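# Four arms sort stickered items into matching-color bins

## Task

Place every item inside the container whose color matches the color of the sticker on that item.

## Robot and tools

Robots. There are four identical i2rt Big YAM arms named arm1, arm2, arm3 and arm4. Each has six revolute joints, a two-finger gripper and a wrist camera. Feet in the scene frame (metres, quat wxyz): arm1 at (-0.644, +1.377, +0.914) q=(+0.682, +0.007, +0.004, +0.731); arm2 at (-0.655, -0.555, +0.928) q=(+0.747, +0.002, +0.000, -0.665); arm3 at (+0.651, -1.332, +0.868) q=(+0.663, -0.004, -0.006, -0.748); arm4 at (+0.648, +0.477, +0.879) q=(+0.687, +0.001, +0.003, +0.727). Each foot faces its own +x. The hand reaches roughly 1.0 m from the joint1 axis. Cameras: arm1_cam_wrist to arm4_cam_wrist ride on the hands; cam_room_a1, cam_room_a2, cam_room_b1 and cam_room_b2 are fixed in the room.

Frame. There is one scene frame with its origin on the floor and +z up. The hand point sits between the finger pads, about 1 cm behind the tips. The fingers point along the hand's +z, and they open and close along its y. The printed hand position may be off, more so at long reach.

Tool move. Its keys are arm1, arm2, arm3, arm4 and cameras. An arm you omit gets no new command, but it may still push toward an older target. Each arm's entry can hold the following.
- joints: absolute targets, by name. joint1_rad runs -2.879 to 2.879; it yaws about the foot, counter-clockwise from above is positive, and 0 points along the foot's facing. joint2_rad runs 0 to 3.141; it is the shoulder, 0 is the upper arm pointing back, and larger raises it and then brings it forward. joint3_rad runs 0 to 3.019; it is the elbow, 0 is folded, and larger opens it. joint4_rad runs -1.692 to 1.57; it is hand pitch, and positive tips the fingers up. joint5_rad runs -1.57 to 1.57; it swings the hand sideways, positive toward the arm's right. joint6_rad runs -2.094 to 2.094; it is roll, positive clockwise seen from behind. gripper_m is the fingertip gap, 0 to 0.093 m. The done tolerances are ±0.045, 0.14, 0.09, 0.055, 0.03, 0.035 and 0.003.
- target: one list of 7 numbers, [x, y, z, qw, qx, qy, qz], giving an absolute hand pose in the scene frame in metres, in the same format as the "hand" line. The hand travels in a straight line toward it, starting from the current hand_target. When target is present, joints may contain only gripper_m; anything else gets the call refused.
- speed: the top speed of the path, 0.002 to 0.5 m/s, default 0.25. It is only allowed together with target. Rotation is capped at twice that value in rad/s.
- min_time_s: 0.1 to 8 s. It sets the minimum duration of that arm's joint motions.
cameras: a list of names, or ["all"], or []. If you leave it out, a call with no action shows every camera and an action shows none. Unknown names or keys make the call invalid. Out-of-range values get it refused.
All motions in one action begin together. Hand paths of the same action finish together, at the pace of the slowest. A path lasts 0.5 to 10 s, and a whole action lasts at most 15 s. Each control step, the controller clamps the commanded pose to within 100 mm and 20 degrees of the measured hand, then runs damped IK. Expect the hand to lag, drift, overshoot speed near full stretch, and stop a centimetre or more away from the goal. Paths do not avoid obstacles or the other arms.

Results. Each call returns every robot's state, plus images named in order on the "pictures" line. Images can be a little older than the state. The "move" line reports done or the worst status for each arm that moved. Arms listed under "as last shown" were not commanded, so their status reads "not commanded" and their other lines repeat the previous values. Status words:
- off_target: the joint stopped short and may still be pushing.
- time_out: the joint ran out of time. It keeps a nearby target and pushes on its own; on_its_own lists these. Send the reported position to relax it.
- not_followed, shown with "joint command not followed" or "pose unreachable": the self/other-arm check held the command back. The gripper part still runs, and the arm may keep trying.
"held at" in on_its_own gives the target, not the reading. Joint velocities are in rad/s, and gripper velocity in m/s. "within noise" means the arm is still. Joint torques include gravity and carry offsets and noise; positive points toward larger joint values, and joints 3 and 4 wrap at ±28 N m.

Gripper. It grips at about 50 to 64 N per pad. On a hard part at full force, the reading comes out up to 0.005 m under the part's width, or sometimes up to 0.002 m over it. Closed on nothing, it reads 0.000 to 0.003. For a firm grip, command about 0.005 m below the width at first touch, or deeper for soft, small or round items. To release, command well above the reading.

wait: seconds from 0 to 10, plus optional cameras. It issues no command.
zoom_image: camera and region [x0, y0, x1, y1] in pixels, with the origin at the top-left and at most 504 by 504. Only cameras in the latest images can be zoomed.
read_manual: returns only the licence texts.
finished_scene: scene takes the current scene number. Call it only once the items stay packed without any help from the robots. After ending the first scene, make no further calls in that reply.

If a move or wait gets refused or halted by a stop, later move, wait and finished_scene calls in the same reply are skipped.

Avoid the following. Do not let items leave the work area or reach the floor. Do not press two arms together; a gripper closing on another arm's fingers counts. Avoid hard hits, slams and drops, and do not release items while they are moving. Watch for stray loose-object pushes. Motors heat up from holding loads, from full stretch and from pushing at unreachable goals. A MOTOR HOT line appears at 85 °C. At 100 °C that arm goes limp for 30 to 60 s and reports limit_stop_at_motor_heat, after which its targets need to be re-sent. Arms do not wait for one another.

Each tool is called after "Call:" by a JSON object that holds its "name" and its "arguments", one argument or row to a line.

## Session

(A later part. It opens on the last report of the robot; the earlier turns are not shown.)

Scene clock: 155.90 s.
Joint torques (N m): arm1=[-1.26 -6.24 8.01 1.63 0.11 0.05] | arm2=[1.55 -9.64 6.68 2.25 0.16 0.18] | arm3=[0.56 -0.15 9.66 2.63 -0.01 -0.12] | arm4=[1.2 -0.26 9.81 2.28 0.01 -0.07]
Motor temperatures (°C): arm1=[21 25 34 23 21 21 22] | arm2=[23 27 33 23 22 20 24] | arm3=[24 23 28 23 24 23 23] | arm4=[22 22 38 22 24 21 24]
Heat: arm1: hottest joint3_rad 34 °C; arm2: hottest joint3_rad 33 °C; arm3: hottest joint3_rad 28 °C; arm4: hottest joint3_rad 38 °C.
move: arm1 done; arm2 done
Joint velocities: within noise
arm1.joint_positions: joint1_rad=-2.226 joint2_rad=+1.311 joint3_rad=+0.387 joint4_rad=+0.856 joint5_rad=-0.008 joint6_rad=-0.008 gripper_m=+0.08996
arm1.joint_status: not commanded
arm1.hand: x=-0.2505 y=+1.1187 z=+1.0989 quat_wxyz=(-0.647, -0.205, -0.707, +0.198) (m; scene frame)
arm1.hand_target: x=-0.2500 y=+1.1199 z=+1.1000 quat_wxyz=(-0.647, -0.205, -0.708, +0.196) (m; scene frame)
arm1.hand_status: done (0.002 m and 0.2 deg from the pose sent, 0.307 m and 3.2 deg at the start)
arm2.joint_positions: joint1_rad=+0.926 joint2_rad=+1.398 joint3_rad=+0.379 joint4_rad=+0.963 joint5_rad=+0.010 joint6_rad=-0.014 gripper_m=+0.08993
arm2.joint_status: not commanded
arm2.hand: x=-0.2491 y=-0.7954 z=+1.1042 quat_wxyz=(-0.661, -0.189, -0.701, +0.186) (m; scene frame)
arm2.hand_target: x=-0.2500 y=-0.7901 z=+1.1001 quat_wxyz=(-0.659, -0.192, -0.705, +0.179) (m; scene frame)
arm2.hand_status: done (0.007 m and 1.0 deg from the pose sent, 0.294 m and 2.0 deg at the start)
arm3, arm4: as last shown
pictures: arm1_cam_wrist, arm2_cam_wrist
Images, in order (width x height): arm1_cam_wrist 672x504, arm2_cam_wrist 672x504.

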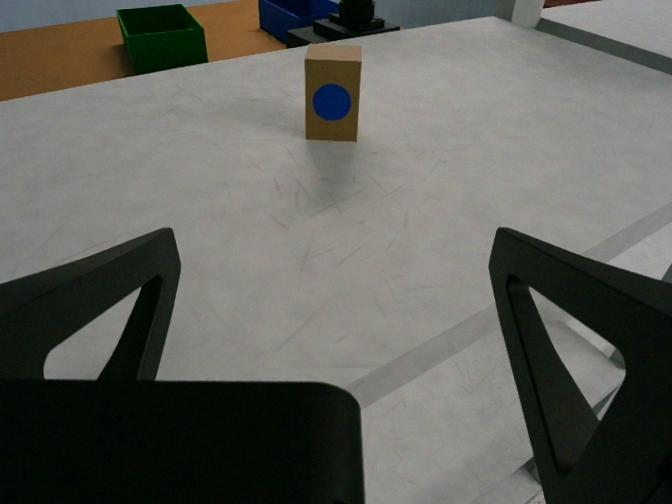

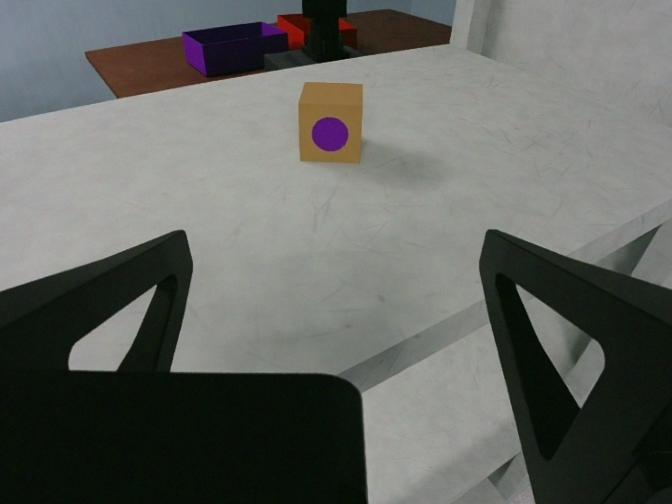

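Call:
{"name": "move", "arguments": {
  "arm1": {"target":[-0.36,1.19,1.15,0.646,0.205,0.707,-0.196],"speed":0.2},
  "arm2": {"target":[-0.36,-0.73,1.15,0.658,0.192,0.705,-0.179],"speed":0.2},
  "arm3": {"target":[0.14,-1.02,1.08,0.179,-0.716,0.198,0.645],"speed":0.2},
  "arm4": {"target":[0.16,0.833,1.09,0.207,-0.707,0.230,0.636],"speed":0.2},
  "cameras": ["arm3_cam_wrist","arm4_cam_wrist"]
}}

Scene clock: 161.60 s.
Joint torques (N m): arm1=[-2.78 1.96 11.79 1.42 -0.06 0.07] | arm2=[0.62 -1.61 10.18 1.94 -0.19 0.18] | arm3=[0.62 -13.1 10.74 2.65 -0.05 -0.13] | arm4=[0.91 -12.69 9.78 2.24 0.14 -0.11]
Motor temperatures (°C): arm1=[21 25 34 23 21 21 22] | arm2=[23 26 32 23 22 20 24] | arm3=[24 23 29 23 24 23 23] | arm4=[22 22 38 22 24 21 24]
Heat: arm1: hottest joint3_rad 34 °C; arm2: hottest joint3_rad 32 °C; arm3: hottest joint3_rad 29 °C; arm4: hottest joint3_rad 38 °C.
move: arm1 done; arm2 off_target; arm3 off_target; arm4 off_target
Joint velocities: within noise
arm1.joint_positions: joint1_rad=-2.226 joint2_rad=+0.513 joint3_rad=+0.201 joint4_rad=+0.251 joint5_rad=-0.019 joint6_rad=-0.008 gripper_m=+0.08996
arm1.joint_status: not commanded
arm1.hand: x=-0.3582 y=+1.1929 z=+1.1519 quat_wxyz=(-0.651, -0.201, -0.706, +0.195) (m; scene frame)
arm1.hand_target: x=-0.3600 y=+1.1900 z=+1.1500 quat_wxyz=(-0.647, -0.205, -0.708, +0.196) (m; scene frame)
arm1.hand_status: done (0.004 m and 0.8 deg from the pose sent, 0.140 m and 0.2 deg at the start)
arm2.joint_positions: joint1_rad=+0.926 joint2_rad=+0.613 joint3_rad=+0.179 joint4_rad=+0.391 joint5_rad=+0.006 joint6_rad=-0.014 gripper_m=+0.08993
arm2.joint_status: not commanded
arm2.hand: x=-0.3577 y=-0.7315 z=+1.1606 quat_wxyz=(-0.666, -0.187, -0.698, +0.186) (m; scene frame)
arm2.hand_target: x=-0.3600 y=-0.7300 z=+1.1500 quat_wxyz=(-0.658, -0.192, -0.705, +0.179) (m; scene frame)
arm2.hand_status: off_target (0.011 m and 1.6 deg from the pose sent, 0.137 m and 1.0 deg at the start)
arm3.joint_positions: joint1_rad=-1.981 joint2_rad=+1.538 joint3_rad=+0.712 joint4_rad=+0.670 joint5_rad=+0.000 joint6_rad=-0.005 gripper_m=+0.09399
arm3.joint_status: not commanded
arm3.hand: x=+0.1497 y=-1.0344 z=+1.0542 quat_wxyz=(+0.167, -0.736, +0.202, +0.625) (m; scene frame)
arm3.hand_target: x=+0.1414 y=-1.0209 z=+1.0803 quat_wxyz=(+0.179, -0.716, +0.198, +0.645) (m; scene frame)
arm3.hand_status: off_target (0.031 m and 3.6 deg from the pose sent, 0.293 m and 1.5 deg at the start)
arm4.joint_positions: joint1_rad=+0.888 joint2_rad=+1.561 joint3_rad=+0.732 joint4_rad=+0.667 joint5_rad=+0.002 joint6_rad=+0.009 gripper_m=+0.09397
arm4.joint_status: not commanded
arm4.hand: x=+0.1721 y=+0.8238 z=+1.0684 quat_wxyz=(-0.196, +0.723, -0.240, -0.618) (m; scene frame)
arm4.hand_target: x=+0.1611 y=+0.8321 z=+1.0900 quat_wxyz=(-0.207, +0.707, -0.230, -0.636) (m; scene frame)
arm4.hand_status: off_target (0.026 m and 3.2 deg from the pose sent, 0.300 m and 1.5 deg at the start)
pictures: arm3_cam_wrist, arm4_cam_wrist
Images, in order (width x height): arm3_cam_wrist 672x504, arm4_cam_wrist 672x504.

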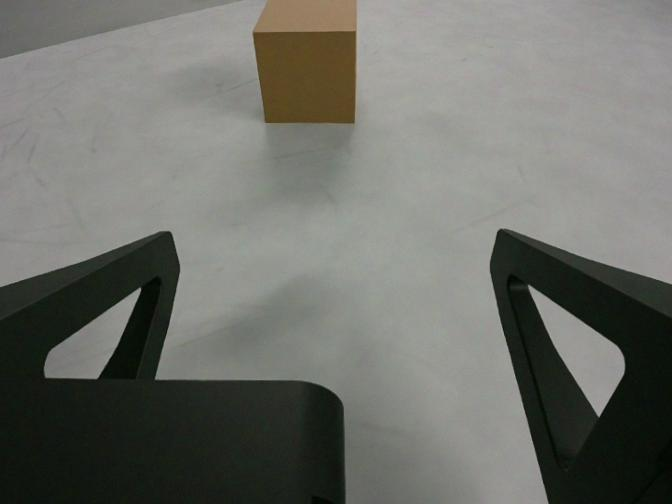

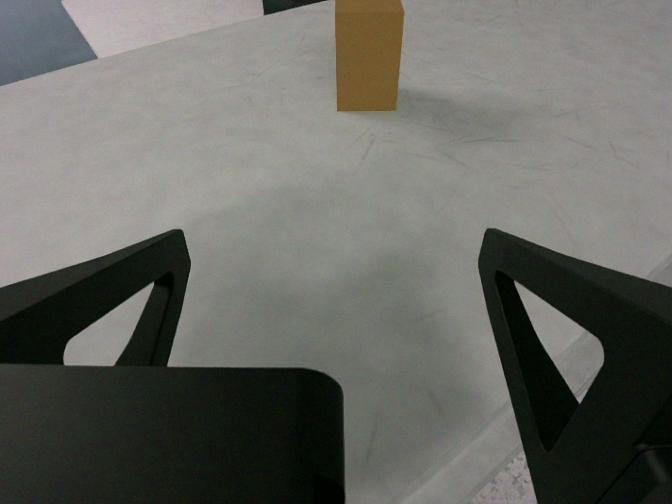

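Call:
{"name": "move", "arguments": {
  "arm3": {"target":[0.048,-0.988,1.06,0.179,-0.716,0.198,0.645],"speed":0.15},
  "arm4": {"target":[0.052,0.94,1.06,0.207,-0.707,0.230,0.636],"speed":0.15},
  "cameras": ["arm3_cam_wrist","arm4_cam_wrist"]
}}

Scene clock: 177.87 s.
Joint torques (N m): arm1=[-2.49 1.79 11.93 1.37 -0.07 0.04] | arm2=[0.62 -1.85 10.18 1.95 -0.18 0.17] | arm3=[2.49 -16.38 10.99 1.59 0.11 -0.1] | arm4=[0.38 -18.2 10.4 0.99 -0.06 -0.1]
Motor temperatures (°C): arm1=[21 25 35 23 21 21 22] | arm2=[23 26 32 22 22 20 24] | arm3=[24 24 30 23 24 23 23] | arm4=[22 22 36 22 24 21 24]
Heat: arm1: hottest joint3_rad 35 °C; arm2: hottest joint3_rad 32 °C; arm3: hottest joint3_rad 30 °C; arm4: hottest joint3_rad 36 °C.
move: arm3 off_target; arm4 off_target
Joint velocities: within noise
arm1, arm2: as last shown
arm3.joint_positions: joint1_rad=-1.968 joint2_rad=+1.773 joint3_rad=+0.976 joint4_rad=+0.674 joint5_rad=+0.034 joint6_rad=-0.005 gripper_m=+0.09399
arm3.joint_status: not commanded
arm3.hand: x=+0.0653 y=-0.9880 z=+1.0464 quat_wxyz=(+0.179, -0.723, +0.205, +0.635) (m; scene frame)
arm3.hand_target: x=+0.0490 y=-0.9887 z=+1.0601 quat_wxyz=(+0.179, -0.716, +0.198, +0.645) (m; scene frame)
arm3.hand_status: off_target (0.022 m and 1.7 deg from the pose sent, 0.112 m and 3.6 deg at the start)
arm4.joint_positions: joint1_rad=+0.854 joint2_rad=+1.917 joint3_rad=+1.170 joint4_rad=+0.628 joint5_rad=-0.033 joint6_rad=+0.005 gripper_m=+0.09397
arm4.joint_status: not commanded
arm4.hand: x=+0.0604 y=+0.9281 z=+1.0550 quat_wxyz=(-0.200, +0.709, -0.235, -0.634) (m; scene frame)
arm4.hand_target: x=+0.0528 y=+0.9396 z=+1.0600 quat_wxyz=(-0.207, +0.707, -0.230, -0.636) (m; scene frame)
arm4.hand_status: off_target (0.015 m and 1.1 deg from the pose sent, 0.167 m and 3.2 deg at the start)
pictures: arm3_cam_wrist, arm4_cam_wrist
Images, in order (width x height): arm3_cam_wrist 672x504, arm4_cam_wrist 672x504.

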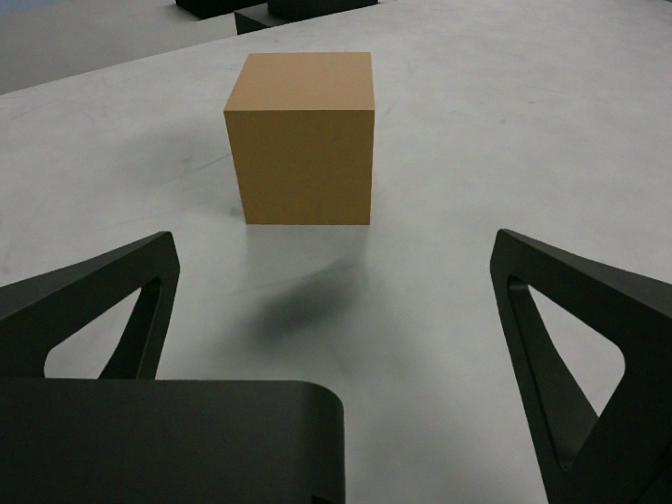

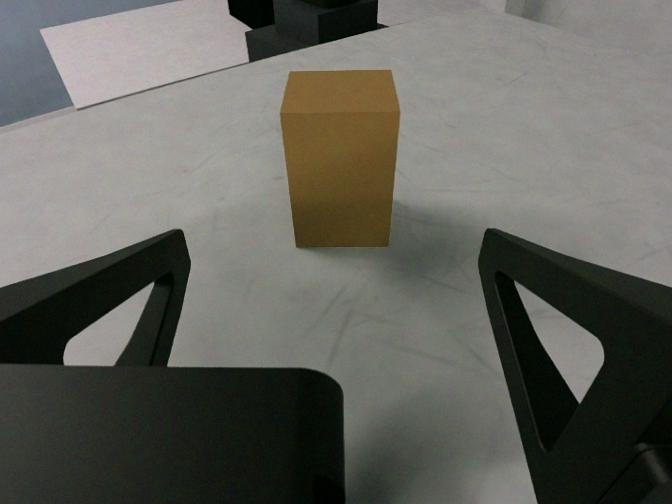

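Call:
{"name": "move", "arguments": {
  "arm3": {"target":[-0.03,-0.955,1.042,0.179,-0.716,0.198,0.645],"speed":0.1},
  "arm4": {"target":[-0.013,0.986,1.044,0.207,-0.707,0.230,0.636],"speed":0.1},
  "cameras": ["arm3_cam_wrist","arm4_cam_wrist"]
}}

Scene clock: 184.70 s.
Joint torques (N m): arm1=[-2.2 1.96 11.84 1.44 -0.03 0.06] | arm2=[0.56 -1.73 10.21 1.94 -0.19 0.17] | arm3=[2.43 -19.37 11.43 1.44 0.08 -0.07] | arm4=[0.79 -20.89 11.28 1.13 0.19 -0.07]
Motor temperatures (°C): arm1=[21 25 35 23 21 21 22] | arm2=[23 26 31 22 22 20 23] | arm3=[24 24 30 23 24 23 23] | arm4=[22 23 36 22 24 21 24]
Heat: arm1: hottest joint3_rad 35 °C; arm2: hottest joint3_rad 31 °C; arm3: hottest joint3_rad 30 °C; arm4: hottest joint3_rad 36 °C.
move: arm3 off_target; arm4 off_target
Joint velocities: within noise
arm1, arm2: as last shown
arm3.joint_positions: joint1_rad=-1.956 joint2_rad=+1.965 joint3_rad=+1.242 joint4_rad=+0.612 joint5_rad=+0.049 joint6_rad=-0.006 gripper_m=+0.09399
arm3.joint_status: not commanded
arm3.hand: x=-0.0122 y=-0.9520 z=+1.0352 quat_wxyz=(+0.181, -0.720, +0.204, +0.638) (m; scene frame)
arm3.hand_target: x=-0.0291 y=-0.9558 z=+1.0421 quat_wxyz=(+0.179, -0.716, +0.198, +0.645) (m; scene frame)
arm3.hand_status: off_target (0.019 m and 1.2 deg from the pose sent, 0.101 m and 1.7 deg at the start)
arm4.joint_positions: joint1_rad=+0.854 joint2_rad=+2.097 joint3_rad=+1.442 joint4_rad=+0.539 joint5_rad=-0.033 joint6_rad=+0.005 gripper_m=+0.09397
arm4.joint_status: not commanded
arm4.hand: x=-0.0023 y=+0.9768 z=+1.0429 quat_wxyz=(-0.201, +0.708, -0.235, -0.635) (m; scene frame)
arm4.hand_target: x=-0.0120 y=+0.9854 z=+1.0440 quat_wxyz=(-0.207, +0.707, -0.230, -0.636) (m; scene frame)
arm4.hand_status: off_target (0.014 m and 1.0 deg from the pose sent, 0.094 m and 1.1 deg at the start)
pictures: arm3_cam_wrist, arm4_cam_wrist
Images, in order (width x height): arm3_cam_wrist 672x504, arm4_cam_wrist 672x504.

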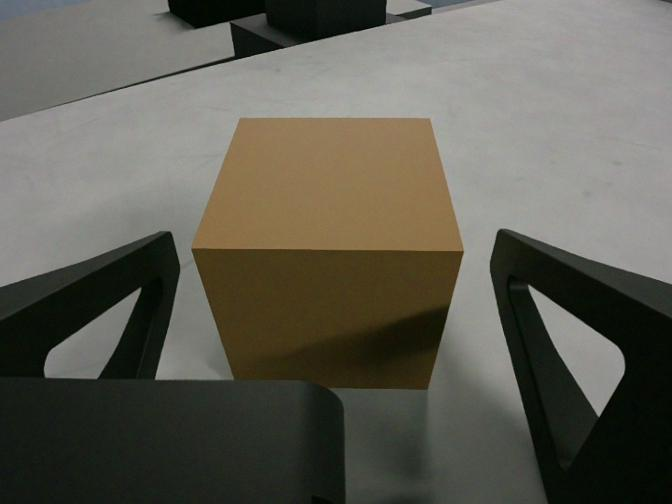

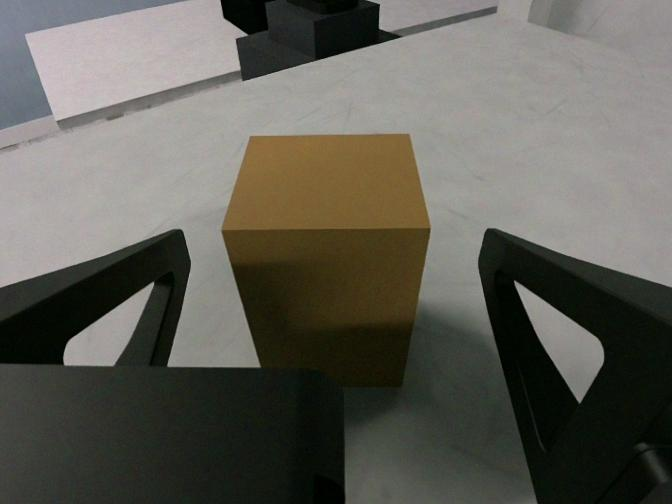

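Call:
{"name": "move", "arguments": {
  "arm3": {"joints":{"gripper_m":0.035}},
  "arm4": {"joints":{"gripper_m":0.025}}
}}

Call:
{"name": "move", "arguments": {
  "arm3": {"target":[-0.01,-0.955,1.10,0.179,-0.716,0.198,0.645],"speed":0.12},
  "arm4": {"target":[0.0,0.975,1.10,0.207,-0.707,0.230,0.636],"speed":0.12},
  "cameras": ["arm3_cam_wrist","arm4_cam_wrist"]
}}

Scene clock: 190.13 s.
Joint torques (N m): arm1=[-3.25 1.67 11.77 1.36 -0.01 -0.04] | arm2=[0.62 -1.9 10.21 1.96 -0.19 0.17] | arm3=[2.49 -19.55 11.4 1.44 0.06 -0.07] | arm4=[0.97 -20.78 11.17 1.06 0.17 -0.07]
Motor temperatures (°C): arm1=[21 25 35 23 21 21 22] | arm2=[23 26 31 22 22 20 23] | arm3=[24 24 31 23 24 23 23] | arm4=[22 23 37 22 24 21 24]
Heat: arm1: hottest joint3_rad 35 °C; arm2: hottest joint3_rad 31 °C; arm3: hottest joint3_rad 31 °C; arm4: hottest joint3_rad 37 °C.
move: arm3 off_target; arm4 off_target
Joint velocities: within noise
arm1, arm2: as last shown
arm3.joint_positions: joint1_rad=-1.956 joint2_rad=+1.965 joint3_rad=+1.242 joint4_rad=+0.611 joint5_rad=+0.050 joint6_rad=-0.006 gripper_m=+0.05312
arm3.joint_status: gripper_m off_target (ended at +0.05314, target +0.03500)
arm3.hand: x=-0.0121 y=-0.9519 z=+1.0351 quat_wxyz=(+0.182, -0.720, +0.205, +0.638) (m; scene frame)
arm3.hand_target: x=-0.0289 y=-0.9555 z=+1.0422 quat_wxyz=(+0.179, -0.716, +0.198, +0.645) (m; scene frame)
arm3.hand_status: not commanded
arm4.joint_positions: joint1_rad=+0.854 joint2_rad=+2.097 joint3_rad=+1.443 joint4_rad=+0.539 joint5_rad=-0.033 joint6_rad=+0.002 gripper_m=+0.04419
arm4.joint_status: gripper_m off_target (ended at +0.04422, target +0.02500)
arm4.hand: x=-0.0024 y=+0.9768 z=+1.0431 quat_wxyz=(-0.201, +0.709, -0.234, -0.635) (m; scene frame)
arm4.hand_target: x=-0.0121 y=+0.9855 z=+1.0441 quat_wxyz=(-0.207, +0.707, -0.230, -0.636) (m; scene frame)
arm4.hand_status: not commanded
pictures: none

Scene clock: 191.40 s.
Joint torques (N m): arm1=[-2.26 2.14 11.79 1.42 -0.03 0.07] | arm2=[0.62 -1.73 10.19 1.95 -0.18 0.17] | arm3=[1.55 -21.25 10.44 1.76 -0.1 -0.09] | arm4=[0.67 -24.41 9.62 1.22 0.22 -0.07]
Motor temperatures (°C): arm1=[21 25 35 23 21 21 22] | arm2=[23 26 31 22 22 20 23] | arm3=[24 24 31 23 24 23 23] | arm4=[22 23 37 22 24 21 25]
Heat: arm1: hottest joint3_rad 35 °C; arm2: hottest joint3_rad 31 °C; arm3: hottest joint3_rad 31 °C; arm4: hottest joint3_rad 37 °C.
move: arm3 off_target; arm4 off_target
Joint velocities: within noise
arm1, arm2: as last shown
arm3.joint_positions: joint1_rad=-1.956 joint2_rad=+1.866 joint3_rad=+1.242 joint4_rad=+0.496 joint5_rad=+0.039 joint6_rad=-0.006 gripper_m=+0.05312
arm3.joint_status: not commanded
arm3.hand: x=-0.0045 y=-0.9578 z=+1.0798 quat_wxyz=(+0.176, -0.726, +0.202, +0.633) (m; scene frame)
arm3.hand_target: x=-0.0094 y=-0.9552 z=+1.1000 quat_wxyz=(+0.179, -0.716, +0.198, +0.645) (m; scene frame)
arm3.hand_status: off_target (0.021 m and 1.9 deg from the pose sent, 0.065 m and 1.2 deg at the start)
arm4.joint_positions: joint1_rad=+0.854 joint2_rad=+2.023 joint3_rad=+1.443 joint4_rad=+0.448 joint5_rad=-0.033 joint6_rad=+0.002 gripper_m=+0.04419
arm4.joint_status: not commanded
arm4.hand: x=+0.0029 y=+0.9730 z=+1.0799 quat_wxyz=(-0.200, +0.714, -0.236, -0.629) (m; scene frame)
arm4.hand_target: x=+0.0005 y=+0.9748 z=+1.1001 quat_wxyz=(-0.207, +0.707, -0.230, -0.636) (m; scene frame)
arm4.hand_status: off_target (0.020 m and 1.6 deg from the pose sent, 0.057 m and 0.8 deg at the start)
pictures: arm3_cam_wrist, arm4_cam_wrist
Images, in order (width x height): arm3_cam_wrist 672x504, arm4_cam_wrist 672x504.

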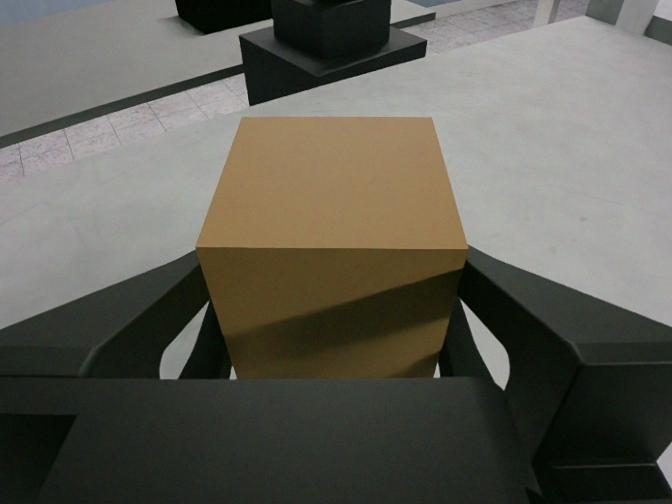

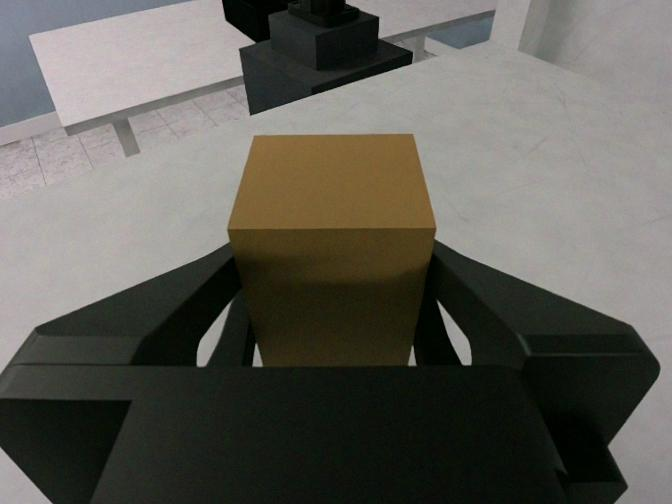

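Call:
{"name": "move", "arguments": {
  "arm3": {"target":[0.368,-1.157,1.21,0.179,-0.716,0.198,0.645],"speed":0.25},
  "arm4": {"target":[0.381,0.672,1.22,0.207,-0.707,0.230,0.636],"speed":0.25}
}}

Call:
{"name": "move", "arguments": {
  "arm3": {"joints":{"joint1_rad":1.79,"joint2_rad":0.41,"joint3_rad":0.47,"joint4_rad":-0.154,"joint5_rad":0,"joint6_rad":0},"min_time_s":4.5},
  "arm4": {"joints":{"joint1_rad":-1.915,"joint2_rad":0.41,"joint3_rad":0.47,"joint4_rad":-0.154,"joint5_rad":0,"joint6_rad":0},"min_time_s":4}
}}

Call:
{"name": "move", "arguments": {
  "arm3": {"joints":{"joint2_rad":1.3,"joint3_rad":1.5,"joint4_rad":-1.6},"min_time_s":2.5},
  "arm4": {"joints":{"joint2_rad":1.3,"joint3_rad":1.5,"joint4_rad":-1.6},"min_time_s":2.5},
  "cameras": ["arm3_cam_wrist","arm4_cam_wrist"]
}}

Scene clock: 204.13 s.
Joint torques (N m): arm1=[-3.25 2.08 11.85 1.26 -0.05 0.03] | arm2=[0.56 -1.85 10.19 1.95 -0.19 0.18] | arm3=[0.38 0.85 9.83 1.74 -0.09 -0.11] | arm4=[1.44 1.38 10.11 1.2 0.25 -0.04]
Motor temperatures (°C): arm1=[21 24 35 23 21 21 22] | arm2=[23 25 31 22 22 20 23] | arm3=[24 24 31 23 24 23 24] | arm4=[22 25 37 22 24 21 25]
Heat: arm1: hottest joint3_rad 35 °C; arm2: hottest joint3_rad 31 °C; arm3: hottest joint3_rad 31 °C; arm4: hottest joint3_rad 37 °C.
move: arm3 done; arm4 done
Joint velocities: within noise
arm1, arm2: as last shown
arm3.joint_positions: joint1_rad=-1.973 joint2_rad=+0.405 joint3_rad=+0.478 joint4_rad=-0.160 joint5_rad=+0.007 joint6_rad=-0.006 gripper_m=+0.05312
arm3.joint_status: not commanded
arm3.hand: x=+0.3665 y=-1.1613 z=+1.2132 quat_wxyz=(+0.174, -0.714, +0.195, +0.650) (m; scene frame)
arm3.hand_target: x=+0.3680 y=-1.1571 z=+1.2100 quat_wxyz=(+0.179, -0.716, +0.198, +0.645) (m; scene frame)
arm3.hand_status: done (0.006 m and 0.9 deg from the pose sent, 0.442 m and 1.9 deg at the start)
arm4.joint_positions: joint1_rad=+0.891 joint2_rad=+0.408 joint3_rad=+0.466 joint4_rad=-0.155 joint5_rad=+0.010 joint6_rad=+0.002 gripper_m=+0.04419
arm4.joint_status: not commanded
arm4.hand: x=+0.3833 y=+0.6725 z=+1.2209 quat_wxyz=(-0.207, +0.702, -0.232, -0.640) (m; scene frame)
arm4.hand_target: x=+0.3810 y=+0.6720 z=+1.2200 quat_wxyz=(-0.207, +0.707, -0.230, -0.636) (m; scene frame)
arm4.hand_status: done (0.003 m and 0.8 deg from the pose sent, 0.503 m and 1.6 deg at the start)
pictures: none

Scene clock: 208.97 s.
Joint torques (N m): arm1=[-2.26 2.67 11.88 1.42 -0.02 0.05] | arm2=[0.62 -1.73 10.21 1.94 -0.19 0.17] | arm3=[1.85 1.08 9.77 2.09 0.04 0] | arm4=[0.97 0.67 9.91 1.51 -0.05 0.03]
Motor temperatures (°C): arm1=[21 24 35 23 21 21 22] | arm2=[23 25 31 22 22 20 23] | arm3=[24 24 31 23 24 23 24] | arm4=[22 24 37 22 24 21 25]
Heat: arm1: hottest joint3_rad 35 °C; arm2: hottest joint3_rad 31 °C; arm3: hottest joint3_rad 31 °C; arm4: hottest joint3_rad 37 °C.
move: arm3 done; arm4 done
Joint velocities: within noise
arm1, arm2: as last shown
arm3.joint_positions: joint1_rad=+1.781 joint2_rad=+0.405 joint3_rad=+0.473 joint4_rad=-0.160 joint5_rad=-0.001 joint6_rad=-0.006 gripper_m=+0.05326
arm3.joint_status: all done
arm3.hand: x=+0.9780 y=-1.2979 z=+1.2129 quat_wxyz=(-0.673, +0.040, -0.738, -0.023) (m; scene frame)
arm3.hand_target: x=+0.9789 y=-1.2950 z=+1.2109 quat_wxyz=(-0.673, +0.041, -0.738, -0.028) (m; scene frame)
arm3.hand_status: not commanded
arm4.joint_positions: joint1_rad=-1.915 joint2_rad=+0.408 joint3_rad=+0.466 joint4_rad=-0.155 joint5_rad=+0.004 joint6_rad=+0.002 gripper_m=+0.04415
arm4.joint_status: all done
arm4.hand: x=+0.9650 y=+0.3839 z=+1.2191 quat_wxyz=(-0.664, -0.107, -0.734, +0.099) (m; scene frame)
arm4.hand_target: x=+0.9657 y=+0.3844 z=+1.2213 quat_wxyz=(-0.665, -0.105, -0.733, +0.098) (m; scene frame)
arm4.hand_status: not commanded
pictures: none

Scene clock: 211.97 s.
Joint torques (N m): arm1=[-2.49 1.79 11.74 1.4 -0.03 0.02] | arm2=[0.62 -1.67 10.15 1.94 -0.19 0.17] | arm3=[1.67 -10.87 13.61 -0.1 0.05 0.01] | arm4=[1.03 -10.11 12.27 -0.16 -0.01 0.05]
Motor temperatures (°C): arm1=[21 24 35 23 21 21 22] | arm2=[23 25 31 22 22 20 23] | arm3=[24 24 31 23 24 23 24] | arm4=[22 24 38 22 24 21 25]
Heat: arm1: hottest joint3_rad 35 °C; arm2: hottest joint3_rad 31 °C; arm3: hottest joint3_rad 31 °C; arm4: hottest joint3_rad 38 °C.
move: arm3 done; arm4 done
Joint velocities: within noise
arm1, arm2: as last shown
arm3.joint_positions: joint1_rad=+1.781 joint2_rad=+1.298 joint3_rad=+1.442 joint4_rad=-1.593 joint5_rad=-0.001 joint6_rad=-0.006 gripper_m=+0.05326
arm3.joint_status: all done
arm3.hand: x=+1.0426 y=-1.2924 z=+1.1897 quat_wxyz=(-0.061, +0.048, -0.997, +0.004) (m; scene frame)
arm3.hand_target: x=+1.0511 y=-1.2878 z=+1.2124 quat_wxyz=(-0.085, +0.050, -0.995, +0.003) (m; scene frame)
arm3.hand_status: not commanded
arm4.joint_positions: joint1_rad=-1.915 joint2_rad=+1.290 joint3_rad=+1.446 joint4_rad=-1.590 joint5_rad=+0.004 joint6_rad=+0.002 gripper_m=+0.04415
arm4.joint_status: all done
arm4.hand: x=+1.0263 y=+0.3657 z=+1.2044 quat_wxyz=(-0.065, -0.144, -0.987, +0.014) (m; scene frame)
arm4.hand_target: x=+1.0352 y=+0.3638 z=+1.2228 quat_wxyz=(-0.082, -0.143, -0.986, +0.014) (m; scene frame)
arm4.hand_status: not commanded
pictures: arm3_cam_wrist, arm4_cam_wrist
Images, in order (width x height): arm3_cam_wrist 672x504, arm4_cam_wrist 672x504.

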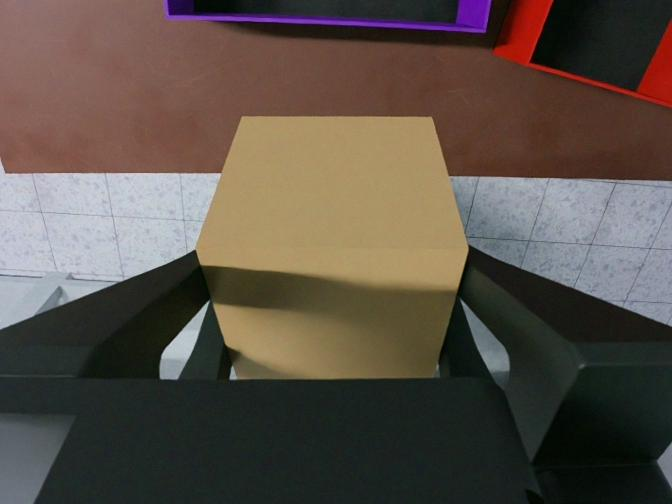

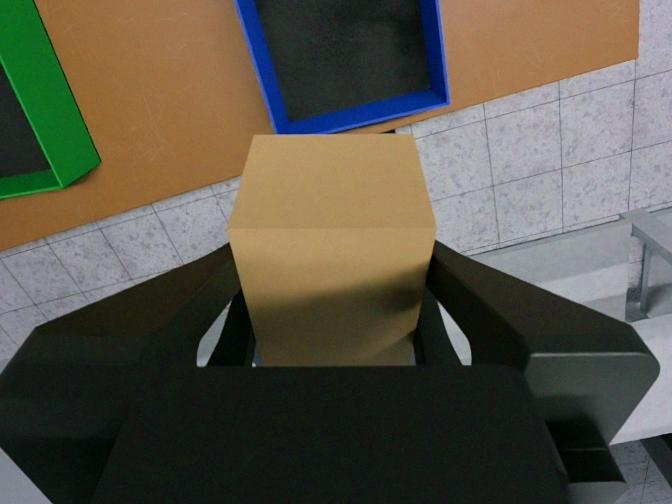

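Call:
{"name": "move", "arguments": {
  "arm3": {"target":[1.185,-1.28,0.93,0,-0.049,0.999,0],"speed":0.2},
  "arm4": {"target":[1.13,0.334,0.93,0,0.143,0.990,0],"speed":0.2},
  "cameras": ["arm3_cam_wrist","arm4_cam_wrist","cam_room_a1"]
}}

Scene clock: 217.40 s.
Joint torques (N m): arm1=[-2.67 1.79 11.67 1.43 -0.06 0.04] | arm2=[0.62 -1.85 10.15 1.94 -0.18 0.17] | arm3=[1.2 -20.01 11 0.18 -0.07 -0.05] | arm4=[0.32 -17.26 8.31 0.46 -0.05 -0.02]
Motor temperatures (°C): arm1=[21 24 35 23 21 21 22] | arm2=[23 25 31 22 22 20 23] | arm3=[24 24 32 23 24 23 24] | arm4=[22 24 37 22 24 21 26]
Heat: arm1: hottest joint3_rad 35 °C; arm2: hottest joint3_rad 31 °C; arm3: hottest joint3_rad 32 °C; arm4: hottest joint3_rad 37 °C.
move: arm3 off_target; arm4 off_target
Joint velocities: within noise
arm1.joint_positions: joint1_rad=-2.226 joint2_rad=+0.513 joint3_rad=+0.201 joint4_rad=+0.251 joint5_rad=-0.019 joint6_rad=-0.008 gripper_m=+0.08996
arm1.joint_status: not commanded
arm1.hand: x=-0.3582 y=+1.1929 z=+1.1519 quat_wxyz=(-0.651, -0.201, -0.706, +0.195) (m; scene frame)
arm1.hand_target: x=-0.3600 y=+1.1900 z=+1.1500 quat_wxyz=(-0.647, -0.205, -0.708, +0.196) (m; scene frame)
arm1.hand_status: not commanded
arm2.joint_positions: joint1_rad=+0.926 joint2_rad=+0.613 joint3_rad=+0.179 joint4_rad=+0.391 joint5_rad=+0.006 joint6_rad=-0.014 gripper_m=+0.08993
arm2.joint_status: not commanded
arm2.hand: x=-0.3577 y=-0.7315 z=+1.1606 quat_wxyz=(-0.666, -0.187, -0.698, +0.186) (m; scene frame)
arm2.hand_target: x=-0.3600 y=-0.7300 z=+1.1500 quat_wxyz=(-0.658, -0.192, -0.705, +0.179) (m; scene frame)
arm2.hand_status: not commanded
arm3.joint_positions: joint1_rad=+1.781 joint2_rad=+1.860 joint3_rad=+1.358 joint4_rad=-1.132 joint5_rad=-0.011 joint6_rad=-0.006 gripper_m=+0.05326
arm3.joint_status: not commanded
arm3.hand: x=+1.1629 y=-1.2836 z=+0.9102 quat_wxyz=(+0.031, +0.047, -0.998, +0.003) (m; scene frame)
arm3.hand_target: x=+1.1839 y=-1.2801 z=+0.9305 quat_wxyz=(+0.000, +0.049, -0.999, +0.000) (m; scene frame)
arm3.hand_status: off_target (0.030 m and 3.6 deg from the pose sent, 0.297 m and 7.0 deg at the start)
arm4.joint_positions: joint1_rad=-1.915 joint2_rad=+1.781 joint3_rad=+1.259 joint4_rad=-1.071 joint5_rad=-0.001 joint6_rad=+0.002 gripper_m=+0.04415
arm4.joint_status: not commanded
arm4.hand: x=+1.1208 y=+0.3372 z=+0.9257 quat_wxyz=(+0.013, -0.144, -0.989, +0.000) (m; scene frame)
arm4.hand_target: x=+1.1298 y=+0.3340 z=+0.9302 quat_wxyz=(+0.000, -0.143, -0.990, +0.000) (m; scene frame)
arm4.hand_status: off_target (0.011 m and 1.5 deg from the pose sent, 0.295 m and 7.6 deg at the start)
pictures: arm3_cam_wrist, arm4_cam_wrist, cam_room_a1
Images, in order (width x height): arm3_cam_wrist 672x504, arm4_cam_wrist 672x504, cam_room_a1 672x504.

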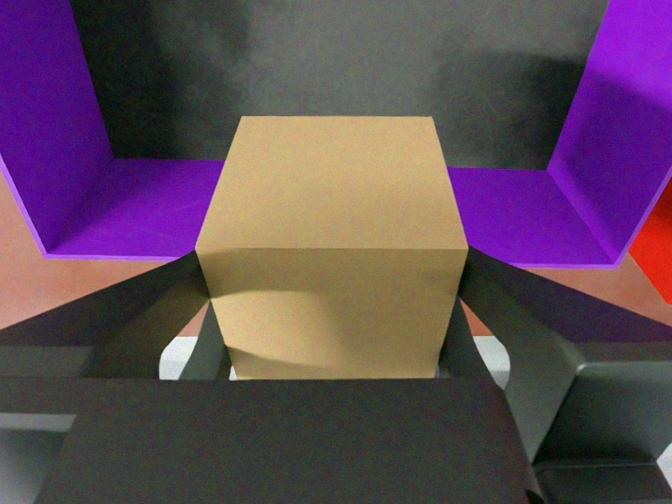

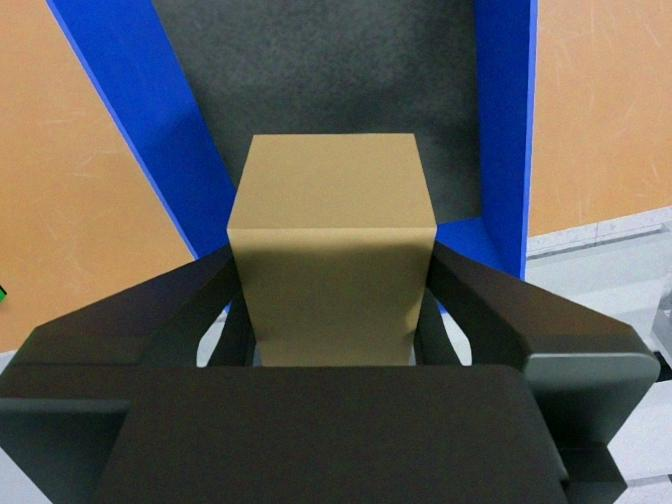

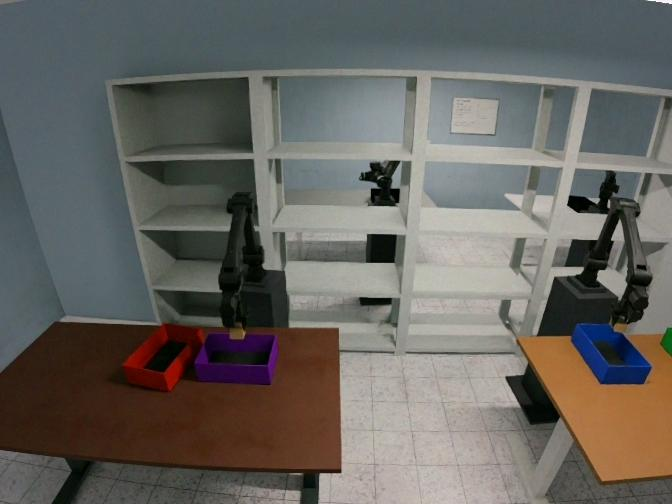

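Call:
{"name": "move", "arguments": {
  "arm3": {"target":[1.205,-1.278,0.83,0,-0.049,0.999,0],"speed":0.15},
  "arm4": {"target":[1.14,0.331,0.82,0,0.143,0.990,0],"speed":0.15}
}}

Call:
{"name": "move", "arguments": {
  "arm3": {"target":[1.205,-1.278,0.78,0,-0.049,0.999,0],"speed":0.08},
  "arm4": {"target":[1.14,0.331,0.775,0,0.143,0.990,0],"speed":0.08},
  "cameras": ["arm3_cam_wrist","arm4_cam_wrist","cam_room_a1"]
}}

Scene clock: 231.23 s.
Joint torques (N m): arm1=[-2.96 2.26 11.85 1.31 -0.04 0.05] | arm2=[0.62 -1.73 10.19 1.94 -0.19 0.18] | arm3=[1.38 -20.54 8.94 0.23 -0.07 -0.03] | arm4=[0.32 -18.43 6.2 0.4 -0.06 0.01]
Motor temperatures (°C): arm1=[21 24 35 23 21 21 22] | arm2=[23 25 31 22 22 20 23] | arm3=[24 25 32 23 24 23 24] | arm4=[22 24 36 22 24 21 26]
Heat: arm1: hottest joint3_rad 35 °C; arm2: hottest joint3_rad 31 °C; arm3: hottest joint3_rad 32 °C; arm4: hottest joint3_rad 36 °C.
move: arm3 off_target; arm4 done
Joint velocities: within noise
arm1, arm2: as last shown
arm3.joint_positions: joint1_rad=+1.781 joint2_rad=+2.030 joint3_rad=+1.358 joint4_rad=-0.936 joint5_rad=-0.011 joint6_rad=-0.006 gripper_m=+0.05326
arm3.joint_status: not commanded
arm3.hand: x=+1.1889 y=-1.2825 z=+0.8218 quat_wxyz=(+0.019, +0.047, -0.999, +0.002) (m; scene frame)
arm3.hand_target: x=+1.2045 y=-1.2780 z=+0.8304 quat_wxyz=(+0.000, +0.049, -0.999, +0.000) (m; scene frame)
arm3.hand_status: off_target (0.019 m and 2.2 deg from the pose sent, 0.091 m and 3.6 deg at the start)
arm4.joint_positions: joint1_rad=-1.915 joint2_rad=+1.966 joint3_rad=+1.221 joint4_rad=-0.827 joint5_rad=-0.001 joint6_rad=+0.002 gripper_m=+0.04415
arm4.joint_status: not commanded
arm4.hand: x=+1.1372 y=+0.3319 z=+0.8243 quat_wxyz=(+0.003, -0.144, -0.990, +0.002) (m; scene frame)
arm4.hand_target: x=+1.1399 y=+0.3310 z=+0.8200 quat_wxyz=(+0.000, -0.143, -0.990, +0.000) (m; scene frame)
arm4.hand_status: done (0.005 m and 0.4 deg from the pose sent, 0.108 m and 1.5 deg at the start)
pictures: none

Scene clock: 232.47 s.
Joint torques (N m): arm1=[-2.73 2.37 11.88 1.58 -0.05 0.03] | arm2=[0.56 -1.85 10.19 1.94 -0.19 0.18] | arm3=[1.49 -20.6 7.1 0.29 -0.06 -0.02] | arm4=[0.26 -17.44 5.61 0.5 -0.07 0.02]
Motor temperatures (°C): arm1=[21 24 35 23 21 21 22] | arm2=[23 25 31 22 22 20 23] | arm3=[24 25 32 23 24 23 24] | arm4=[22 24 36 22 24 21 26]
Heat: arm1: hottest joint3_rad 35 °C; arm2: hottest joint3_rad 31 °C; arm3: hottest joint3_rad 32 °C; arm4: hottest joint3_rad 36 °C.
move: arm3 done; arm4 done
Joint velocities: within noise
arm1, arm2: as last shown
arm3.joint_positions: joint1_rad=+1.781 joint2_rad=+2.109 joint3_rad=+1.358 joint4_rad=-0.835 joint5_rad=-0.012 joint6_rad=-0.006 gripper_m=+0.05326
arm3.joint_status: not commanded
arm3.hand: x=+1.1984 y=-1.2822 z=+0.7796 quat_wxyz=(+0.008, +0.048, -0.999, +0.001) (m; scene frame)
arm3.hand_target: x=+1.2048 y=-1.2780 z=+0.7800 quat_wxyz=(+0.000, +0.049, -0.999, +0.000) (m; scene frame)
arm3.hand_status: done (0.008 m and 0.9 deg from the pose sent, 0.045 m and 2.2 deg at the start)
arm4.joint_positions: joint1_rad=-1.915 joint2_rad=+2.045 joint3_rad=+1.212 joint4_rad=-0.730 joint5_rad=-0.001 joint6_rad=+0.002 gripper_m=+0.04415
arm4.joint_status: not commanded
arm4.hand: x=+1.1399 y=+0.3309 z=+0.7829 quat_wxyz=(-0.001, -0.144, -0.990, +0.002) (m; scene frame)
arm4.hand_target: x=+1.1399 y=+0.3310 z=+0.7752 quat_wxyz=(+0.000, -0.143, -0.990, +0.000) (m; scene frame)
arm4.hand_status: done (0.008 m and 0.3 deg from the pose sent, 0.049 m and 0.4 deg at the start)
pictures: arm3_cam_wrist, arm4_cam_wrist, cam_room_a1
Images, in order (width x height): arm3_cam_wrist 672x504, arm4_cam_wrist 672x504, cam_room_a1 672x504.

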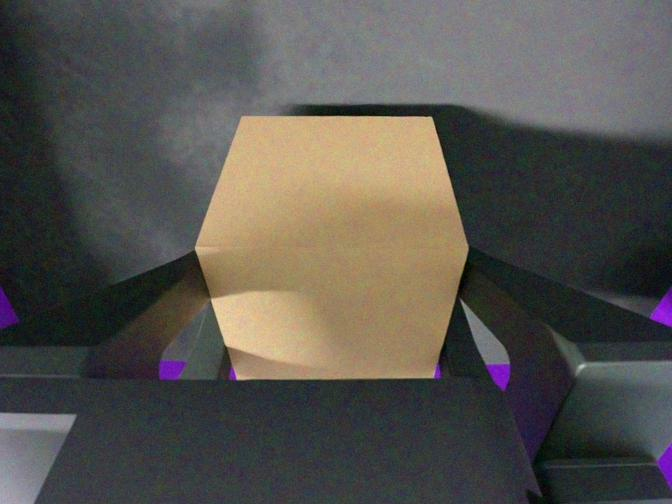

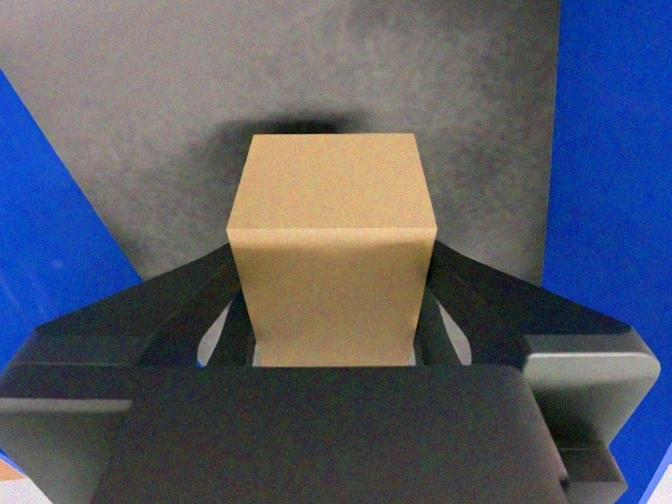

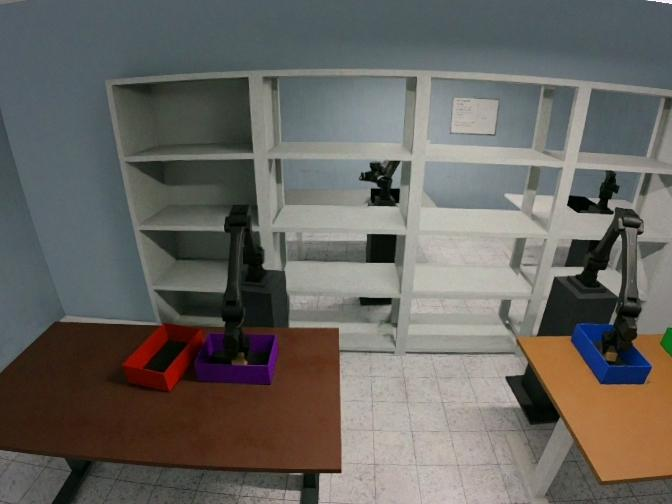

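Call:
{"name": "move", "arguments": {
  "arm3": {"target":[1.205,-1.278,0.757,0,-0.049,0.999,0],"speed":0.06},
  "arm4": {"target":[1.14,0.331,0.746,0,0.143,0.990,0],"speed":0.06}
}}

Call:
{"name": "move", "arguments": {
  "arm3": {"target":[1.205,-1.278,0.744,0,-0.049,0.999,0],"speed":0.06},
  "arm4": {"target":[1.14,0.331,0.738,0,0.143,0.990,0],"speed":0.06}
}}

Scene clock: 237.57 s.
Joint torques (N m): arm1=[-3.02 1.79 12.01 1.25 -0.07 0.02] | arm2=[0.56 -1.79 10.17 1.95 -0.18 0.17] | arm3=[1.55 -18.84 6.71 0.65 -0.02 -0.02] | arm4=[0.5 -18.14 5.12 0.46 -0.04 0.01]
Motor temperatures (°C): arm1=[21 24 35 23 21 21 22] | arm2=[23 25 31 22 22 20 23] | arm3=[24 25 32 23 24 23 24] | arm4=[22 24 35 22 24 21 26]
Heat: arm1: hottest joint3_rad 35 °C; arm2: hottest joint3_rad 31 °C; arm3: hottest joint3_rad 32 °C; arm4: hottest joint3_rad 35 °C.
move: arm3 off_target; arm4 done
Joint velocities: within noise
arm1, arm2: as last shown
arm3.joint_positions: joint1_rad=+1.781 joint2_rad=+2.130 joint3_rad=+1.358 joint4_rad=-0.798 joint5_rad=-0.012 joint6_rad=-0.006 gripper_m=+0.05326
arm3.joint_status: not commanded
arm3.hand: x=+1.2028 y=-1.2818 z=+0.7684 quat_wxyz=(+0.000, +0.048, -0.999, +0.001) (m; scene frame)
arm3.hand_target: x=+1.2046 y=-1.2781 z=+0.7572 quat_wxyz=(+0.000, +0.049, -0.999, +0.000) (m; scene frame)
arm3.hand_status: off_target (0.012 m and 0.2 deg from the pose sent, 0.024 m and 0.9 deg at the start)
arm4.joint_positions: joint1_rad=-1.915 joint2_rad=+2.103 joint3_rad=+1.212 joint4_rad=-0.672 joint5_rad=-0.001 joint6_rad=+0.002 gripper_m=+0.04415
arm4.joint_status: not commanded
arm4.hand: x=+1.1404 y=+0.3306 z=+0.7545 quat_wxyz=(-0.002, -0.144, -0.990, +0.002) (m; scene frame)
arm4.hand_target: x=+1.1398 y=+0.3310 z=+0.7461 quat_wxyz=(+0.000, -0.143, -0.990, +0.000) (m; scene frame)
arm4.hand_status: done (0.008 m and 0.4 deg from the pose sent, 0.037 m and 0.3 deg at the start)
pictures: none

Scene clock: 238.53 s.
Joint torques (N m): arm1=[-2.49 2.26 11.67 1.39 -0.08 0.02] | arm2=[0.62 -1.79 10.21 1.94 -0.19 0.17] | arm3=[1.55 -16.91 6.56 1.1 0.07 -0.02] | arm4=[0.38 -17.61 5.34 0.44 -0.06 0.01]
Motor temperatures (°C): arm1=[21 24 35 23 21 21 22] | arm2=[23 25 31 22 22 20 23] | arm3=[24 25 32 23 24 23 24] | arm4=[22 24 35 22 24 21 26]
Heat: arm1: hottest joint3_rad 35 °C; arm2: hottest joint3_rad 31 °C; arm3: hottest joint3_rad 32 °C; arm4: hottest joint3_rad 35 °C.
move: arm3 off_target; arm4 off_target
Joint velocities: within noise
arm1, arm2: as last shown
arm3.joint_positions: joint1_rad=+1.781 joint2_rad=+2.130 joint3_rad=+1.358 joint4_rad=-0.782 joint5_rad=-0.015 joint6_rad=-0.006 gripper_m=+0.05326
arm3.joint_status: not commanded
arm3.hand: x=+1.2067 y=-1.2811 z=+0.7684 quat_wxyz=(-0.008, +0.048, -0.999, -0.001) (m; scene frame)
arm3.hand_target: x=+1.2039 y=-1.2782 z=+0.7448 quat_wxyz=(+0.000, +0.049, -0.999, +0.000) (m; scene frame)
arm3.hand_status: off_target (0.025 m and 0.9 deg from the pose sent, 0.025 m and 0.2 deg at the start)
arm4.joint_positions: joint1_rad=-1.915 joint2_rad=+2.113 joint3_rad=+1.212 joint4_rad=-0.656 joint5_rad=-0.001 joint6_rad=+0.002 gripper_m=+0.04415
arm4.joint_status: not commanded
arm4.hand: x=+1.1416 y=+0.3302 z=+0.7496 quat_wxyz=(-0.004, -0.144, -0.990, +0.003) (m; scene frame)
arm4.hand_target: x=+1.1397 y=+0.3310 z=+0.7382 quat_wxyz=(+0.000, -0.143, -0.990, +0.000) (m; scene frame)
arm4.hand_status: off_target (0.012 m and 0.6 deg from the pose sent, 0.017 m and 0.4 deg at the start)
pictures: none

Call:
{"name": "move", "arguments": {
  "arm3": {"target":[1.205,-1.278,0.76,0,-0.049,0.999,0],"speed":0.06},
  "arm4": {"target":[1.14,0.331,0.736,0,0.143,0.990,0],"speed":0.06}
}}

Call:
{"name": "move", "arguments": {
  "arm3": {"joints":{"gripper_m":0.085}},
  "arm4": {"joints":{"gripper_m":0.08}}
}}

Call:
{"name": "move", "arguments": {
  "arm3": {"target":[1.19,-1.278,1.0,0,-0.049,0.999,0],"speed":0.15},
  "arm4": {"target":[1.13,0.334,1.0,0,0.143,0.990,0],"speed":0.15},
  "cameras": ["arm3_cam_wrist","arm4_cam_wrist"]
}}

Scene clock: 244.63 s.
Joint torques (N m): arm1=[-2.73 2.49 11.84 1.26 -0.02 0.02] | arm2=[0.62 -1.79 10.17 1.94 -0.19 0.18] | arm3=[1.55 -19.55 6.84 -0.16 0.07 -0.01] | arm4=[0.73 -16.85 5.22 0.73 -0.04 0.02]
Motor temperatures (°C): arm1=[21 24 36 23 21 21 22] | arm2=[23 25 31 22 22 20 23] | arm3=[24 25 31 23 24 23 24] | arm4=[22 25 34 22 24 21 26]
Heat: arm1: hottest joint3_rad 36 °C; arm2: hottest joint3_rad 31 °C; arm3: hottest joint3_rad 31 °C; arm4: hottest joint3_rad 34 °C.
move: arm3 done; arm4 off_target
Joint velocities: within noise
arm1, arm2: as last shown
arm3.joint_positions: joint1_rad=+1.781 joint2_rad=+2.130 joint3_rad=+1.358 joint4_rad=-0.784 joint5_rad=-0.015 joint6_rad=-0.006 gripper_m=+0.05326
arm3.joint_status: not commanded
arm3.hand: x=+1.2063 y=-1.2811 z=+0.7684 quat_wxyz=(-0.007, +0.048, -0.999, -0.001) (m; scene frame)
arm3.hand_target: x=+1.2048 y=-1.2781 z=+0.7601 quat_wxyz=(+0.000, +0.049, -0.999, +0.000) (m; scene frame)
arm3.hand_status: done (0.009 m and 0.9 deg from the pose sent, 0.009 m and 0.9 deg at the start)
arm4.joint_positions: joint1_rad=-1.915 joint2_rad=+2.113 joint3_rad=+1.212 joint4_rad=-0.656 joint5_rad=-0.001 joint6_rad=+0.002 gripper_m=+0.04415
arm4.joint_status: not commanded
arm4.hand: x=+1.1417 y=+0.3302 z=+0.7496 quat_wxyz=(-0.005, -0.144, -0.990, +0.003) (m; scene frame)
arm4.hand_target: x=+1.1396 y=+0.3311 z=+0.7363 quat_wxyz=(+0.000, -0.143, -0.990, +0.000) (m; scene frame)
arm4.hand_status: off_target (0.014 m and 0.6 deg from the pose sent, 0.014 m and 0.6 deg at the start)
pictures: none

Scene clock: 245.20 s.
Joint torques (N m): arm1=[-2.78 2.73 11.66 1.44 -0.03 0.06] | arm2=[0.5 -1.73 10.17 1.96 -0.19 0.17] | arm3=[1.38 -19.9 6.8 -0.17 0.07 -0.01] | arm4=[0.62 -17.49 5.07 0.53 -0.03 -0.04]
Motor temperatures (°C): arm1=[21 24 36 23 21 21 22] | arm2=[23 25 31 22 22 20 23] | arm3=[24 26 31 23 24 23 24] | arm4=[22 25 34 22 24 21 26]
Heat: arm1: hottest joint3_rad 36 °C; arm2: hottest joint3_rad 31 °C; arm3: hottest joint3_rad 31 °C; arm4: hottest joint3_rad 34 °C.
move: arm3 done; arm4 done
Joint velocities: within noise
arm1, arm2: as last shown
arm3.joint_positions: joint1_rad=+1.781 joint2_rad=+2.136 joint3_rad=+1.358 joint4_rad=-0.784 joint5_rad=-0.015 joint6_rad=-0.006 gripper_m=+0.08496
arm3.joint_status: all done
arm3.hand: x=+1.2051 y=-1.2813 z=+0.7656 quat_wxyz=(-0.005, +0.048, -0.999, -0.001) (m; scene frame)
arm3.hand_target: x=+1.2049 y=-1.2780 z=+0.7601 quat_wxyz=(+0.000, +0.049, -0.999, +0.000) (m; scene frame)
arm3.hand_status: not commanded
arm4.joint_positions: joint1_rad=-1.915 joint2_rad=+2.113 joint3_rad=+1.212 joint4_rad=-0.652 joint5_rad=-0.001 joint6_rad=+0.002 gripper_m=+0.07992
arm4.joint_status: all done
arm4.hand: x=+1.1425 y=+0.3300 z=+0.7494 quat_wxyz=(-0.006, -0.144, -0.990, +0.003) (m; scene frame)
arm4.hand_target: x=+1.1397 y=+0.3311 z=+0.7363 quat_wxyz=(+0.000, -0.143, -0.990, +0.000) (m; scene frame)
arm4.hand_status: not commanded
pictures: none

Scene clock: 247.60 s.
Joint torques (N m): arm1=[-2.26 2.43 11.77 1.31 -0.06 0.02] | arm2=[0.67 -1.85 10.19 1.94 -0.18 0.17] | arm3=[1.2 -19.6 11.71 -0.47 0.05 -0.05] | arm4=[0.56 -17.79 10.4 -0.44 -0.06 -0.01]
Motor temperatures (°C): arm1=[21 24 36 23 21 21 22] | arm2=[23 25 31 22 22 20 23] | arm3=[24 26 31 23 24 23 24] | arm4=[22 25 34 22 24 21 26]
Heat: arm1: hottest joint3_rad 36 °C; arm2: hottest joint3_rad 31 °C; arm3: hottest joint3_rad 31 °C; arm4: hottest joint3_rad 34 °C.
move: arm3 off_target; arm4 off_target
Joint velocities: within noise
arm1, arm2: as last shown
arm3.joint_positions: joint1_rad=+1.781 joint2_rad=+1.804 joint3_rad=+1.479 joint4_rad=-1.288 joint5_rad=-0.015 joint6_rad=-0.006 gripper_m=+0.08496
arm3.joint_status: not commanded
arm3.hand: x=+1.1754 y=-1.2809 z=+0.9808 quat_wxyz=(+0.021, +0.047, -0.999, +0.000) (m; scene frame)
arm3.hand_target: x=+1.1892 y=-1.2781 z=+1.0001 quat_wxyz=(+0.000, +0.049, -0.999, +0.000) (m; scene frame)
arm3.hand_status: off_target (0.024 m and 2.4 deg from the pose sent, 0.235 m and 0.5 deg at the start)
arm4.joint_positions: joint1_rad=-1.915 joint2_rad=+1.714 joint3_rad=+1.331 joint4_rad=-1.221 joint5_rad=-0.001 joint6_rad=+0.002 gripper_m=+0.07992
arm4.joint_status: not commanded
arm4.hand: x=+1.1173 y=+0.3386 z=+0.9826 quat_wxyz=(+0.018, -0.144, -0.989, -0.001) (m; scene frame)
arm4.hand_target: x=+1.1293 y=+0.3341 z=+1.0000 quat_wxyz=(+0.000, -0.143, -0.990, +0.000) (m; scene frame)
arm4.hand_status: off_target (0.022 m and 2.1 deg from the pose sent, 0.251 m and 0.8 deg at the start)
pictures: arm3_cam_wrist, arm4_cam_wrist
Images, in order (width x height): arm3_cam_wrist 672x504, arm4_cam_wrist 672x504.

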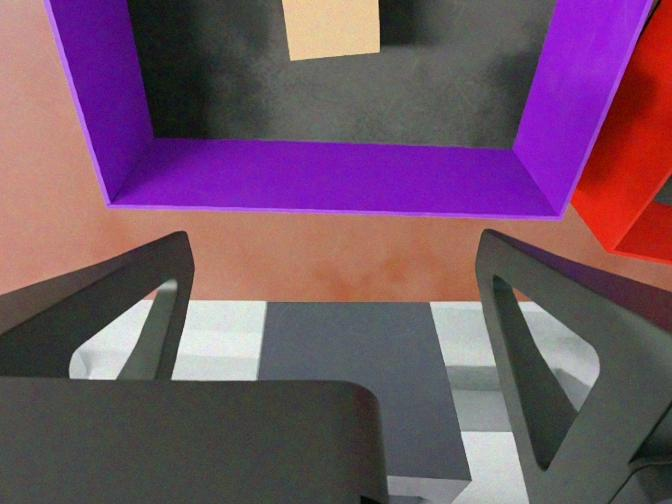

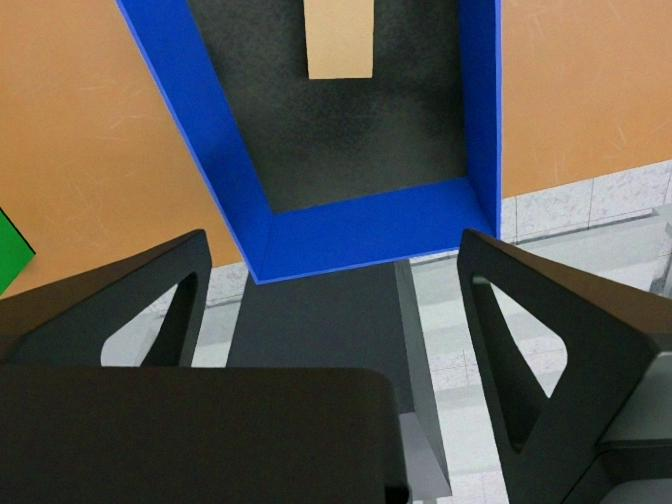

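Call:
{"name": "finished_scene", "arguments": {
  "scene": 2
}}

The scene is finished: the task was done.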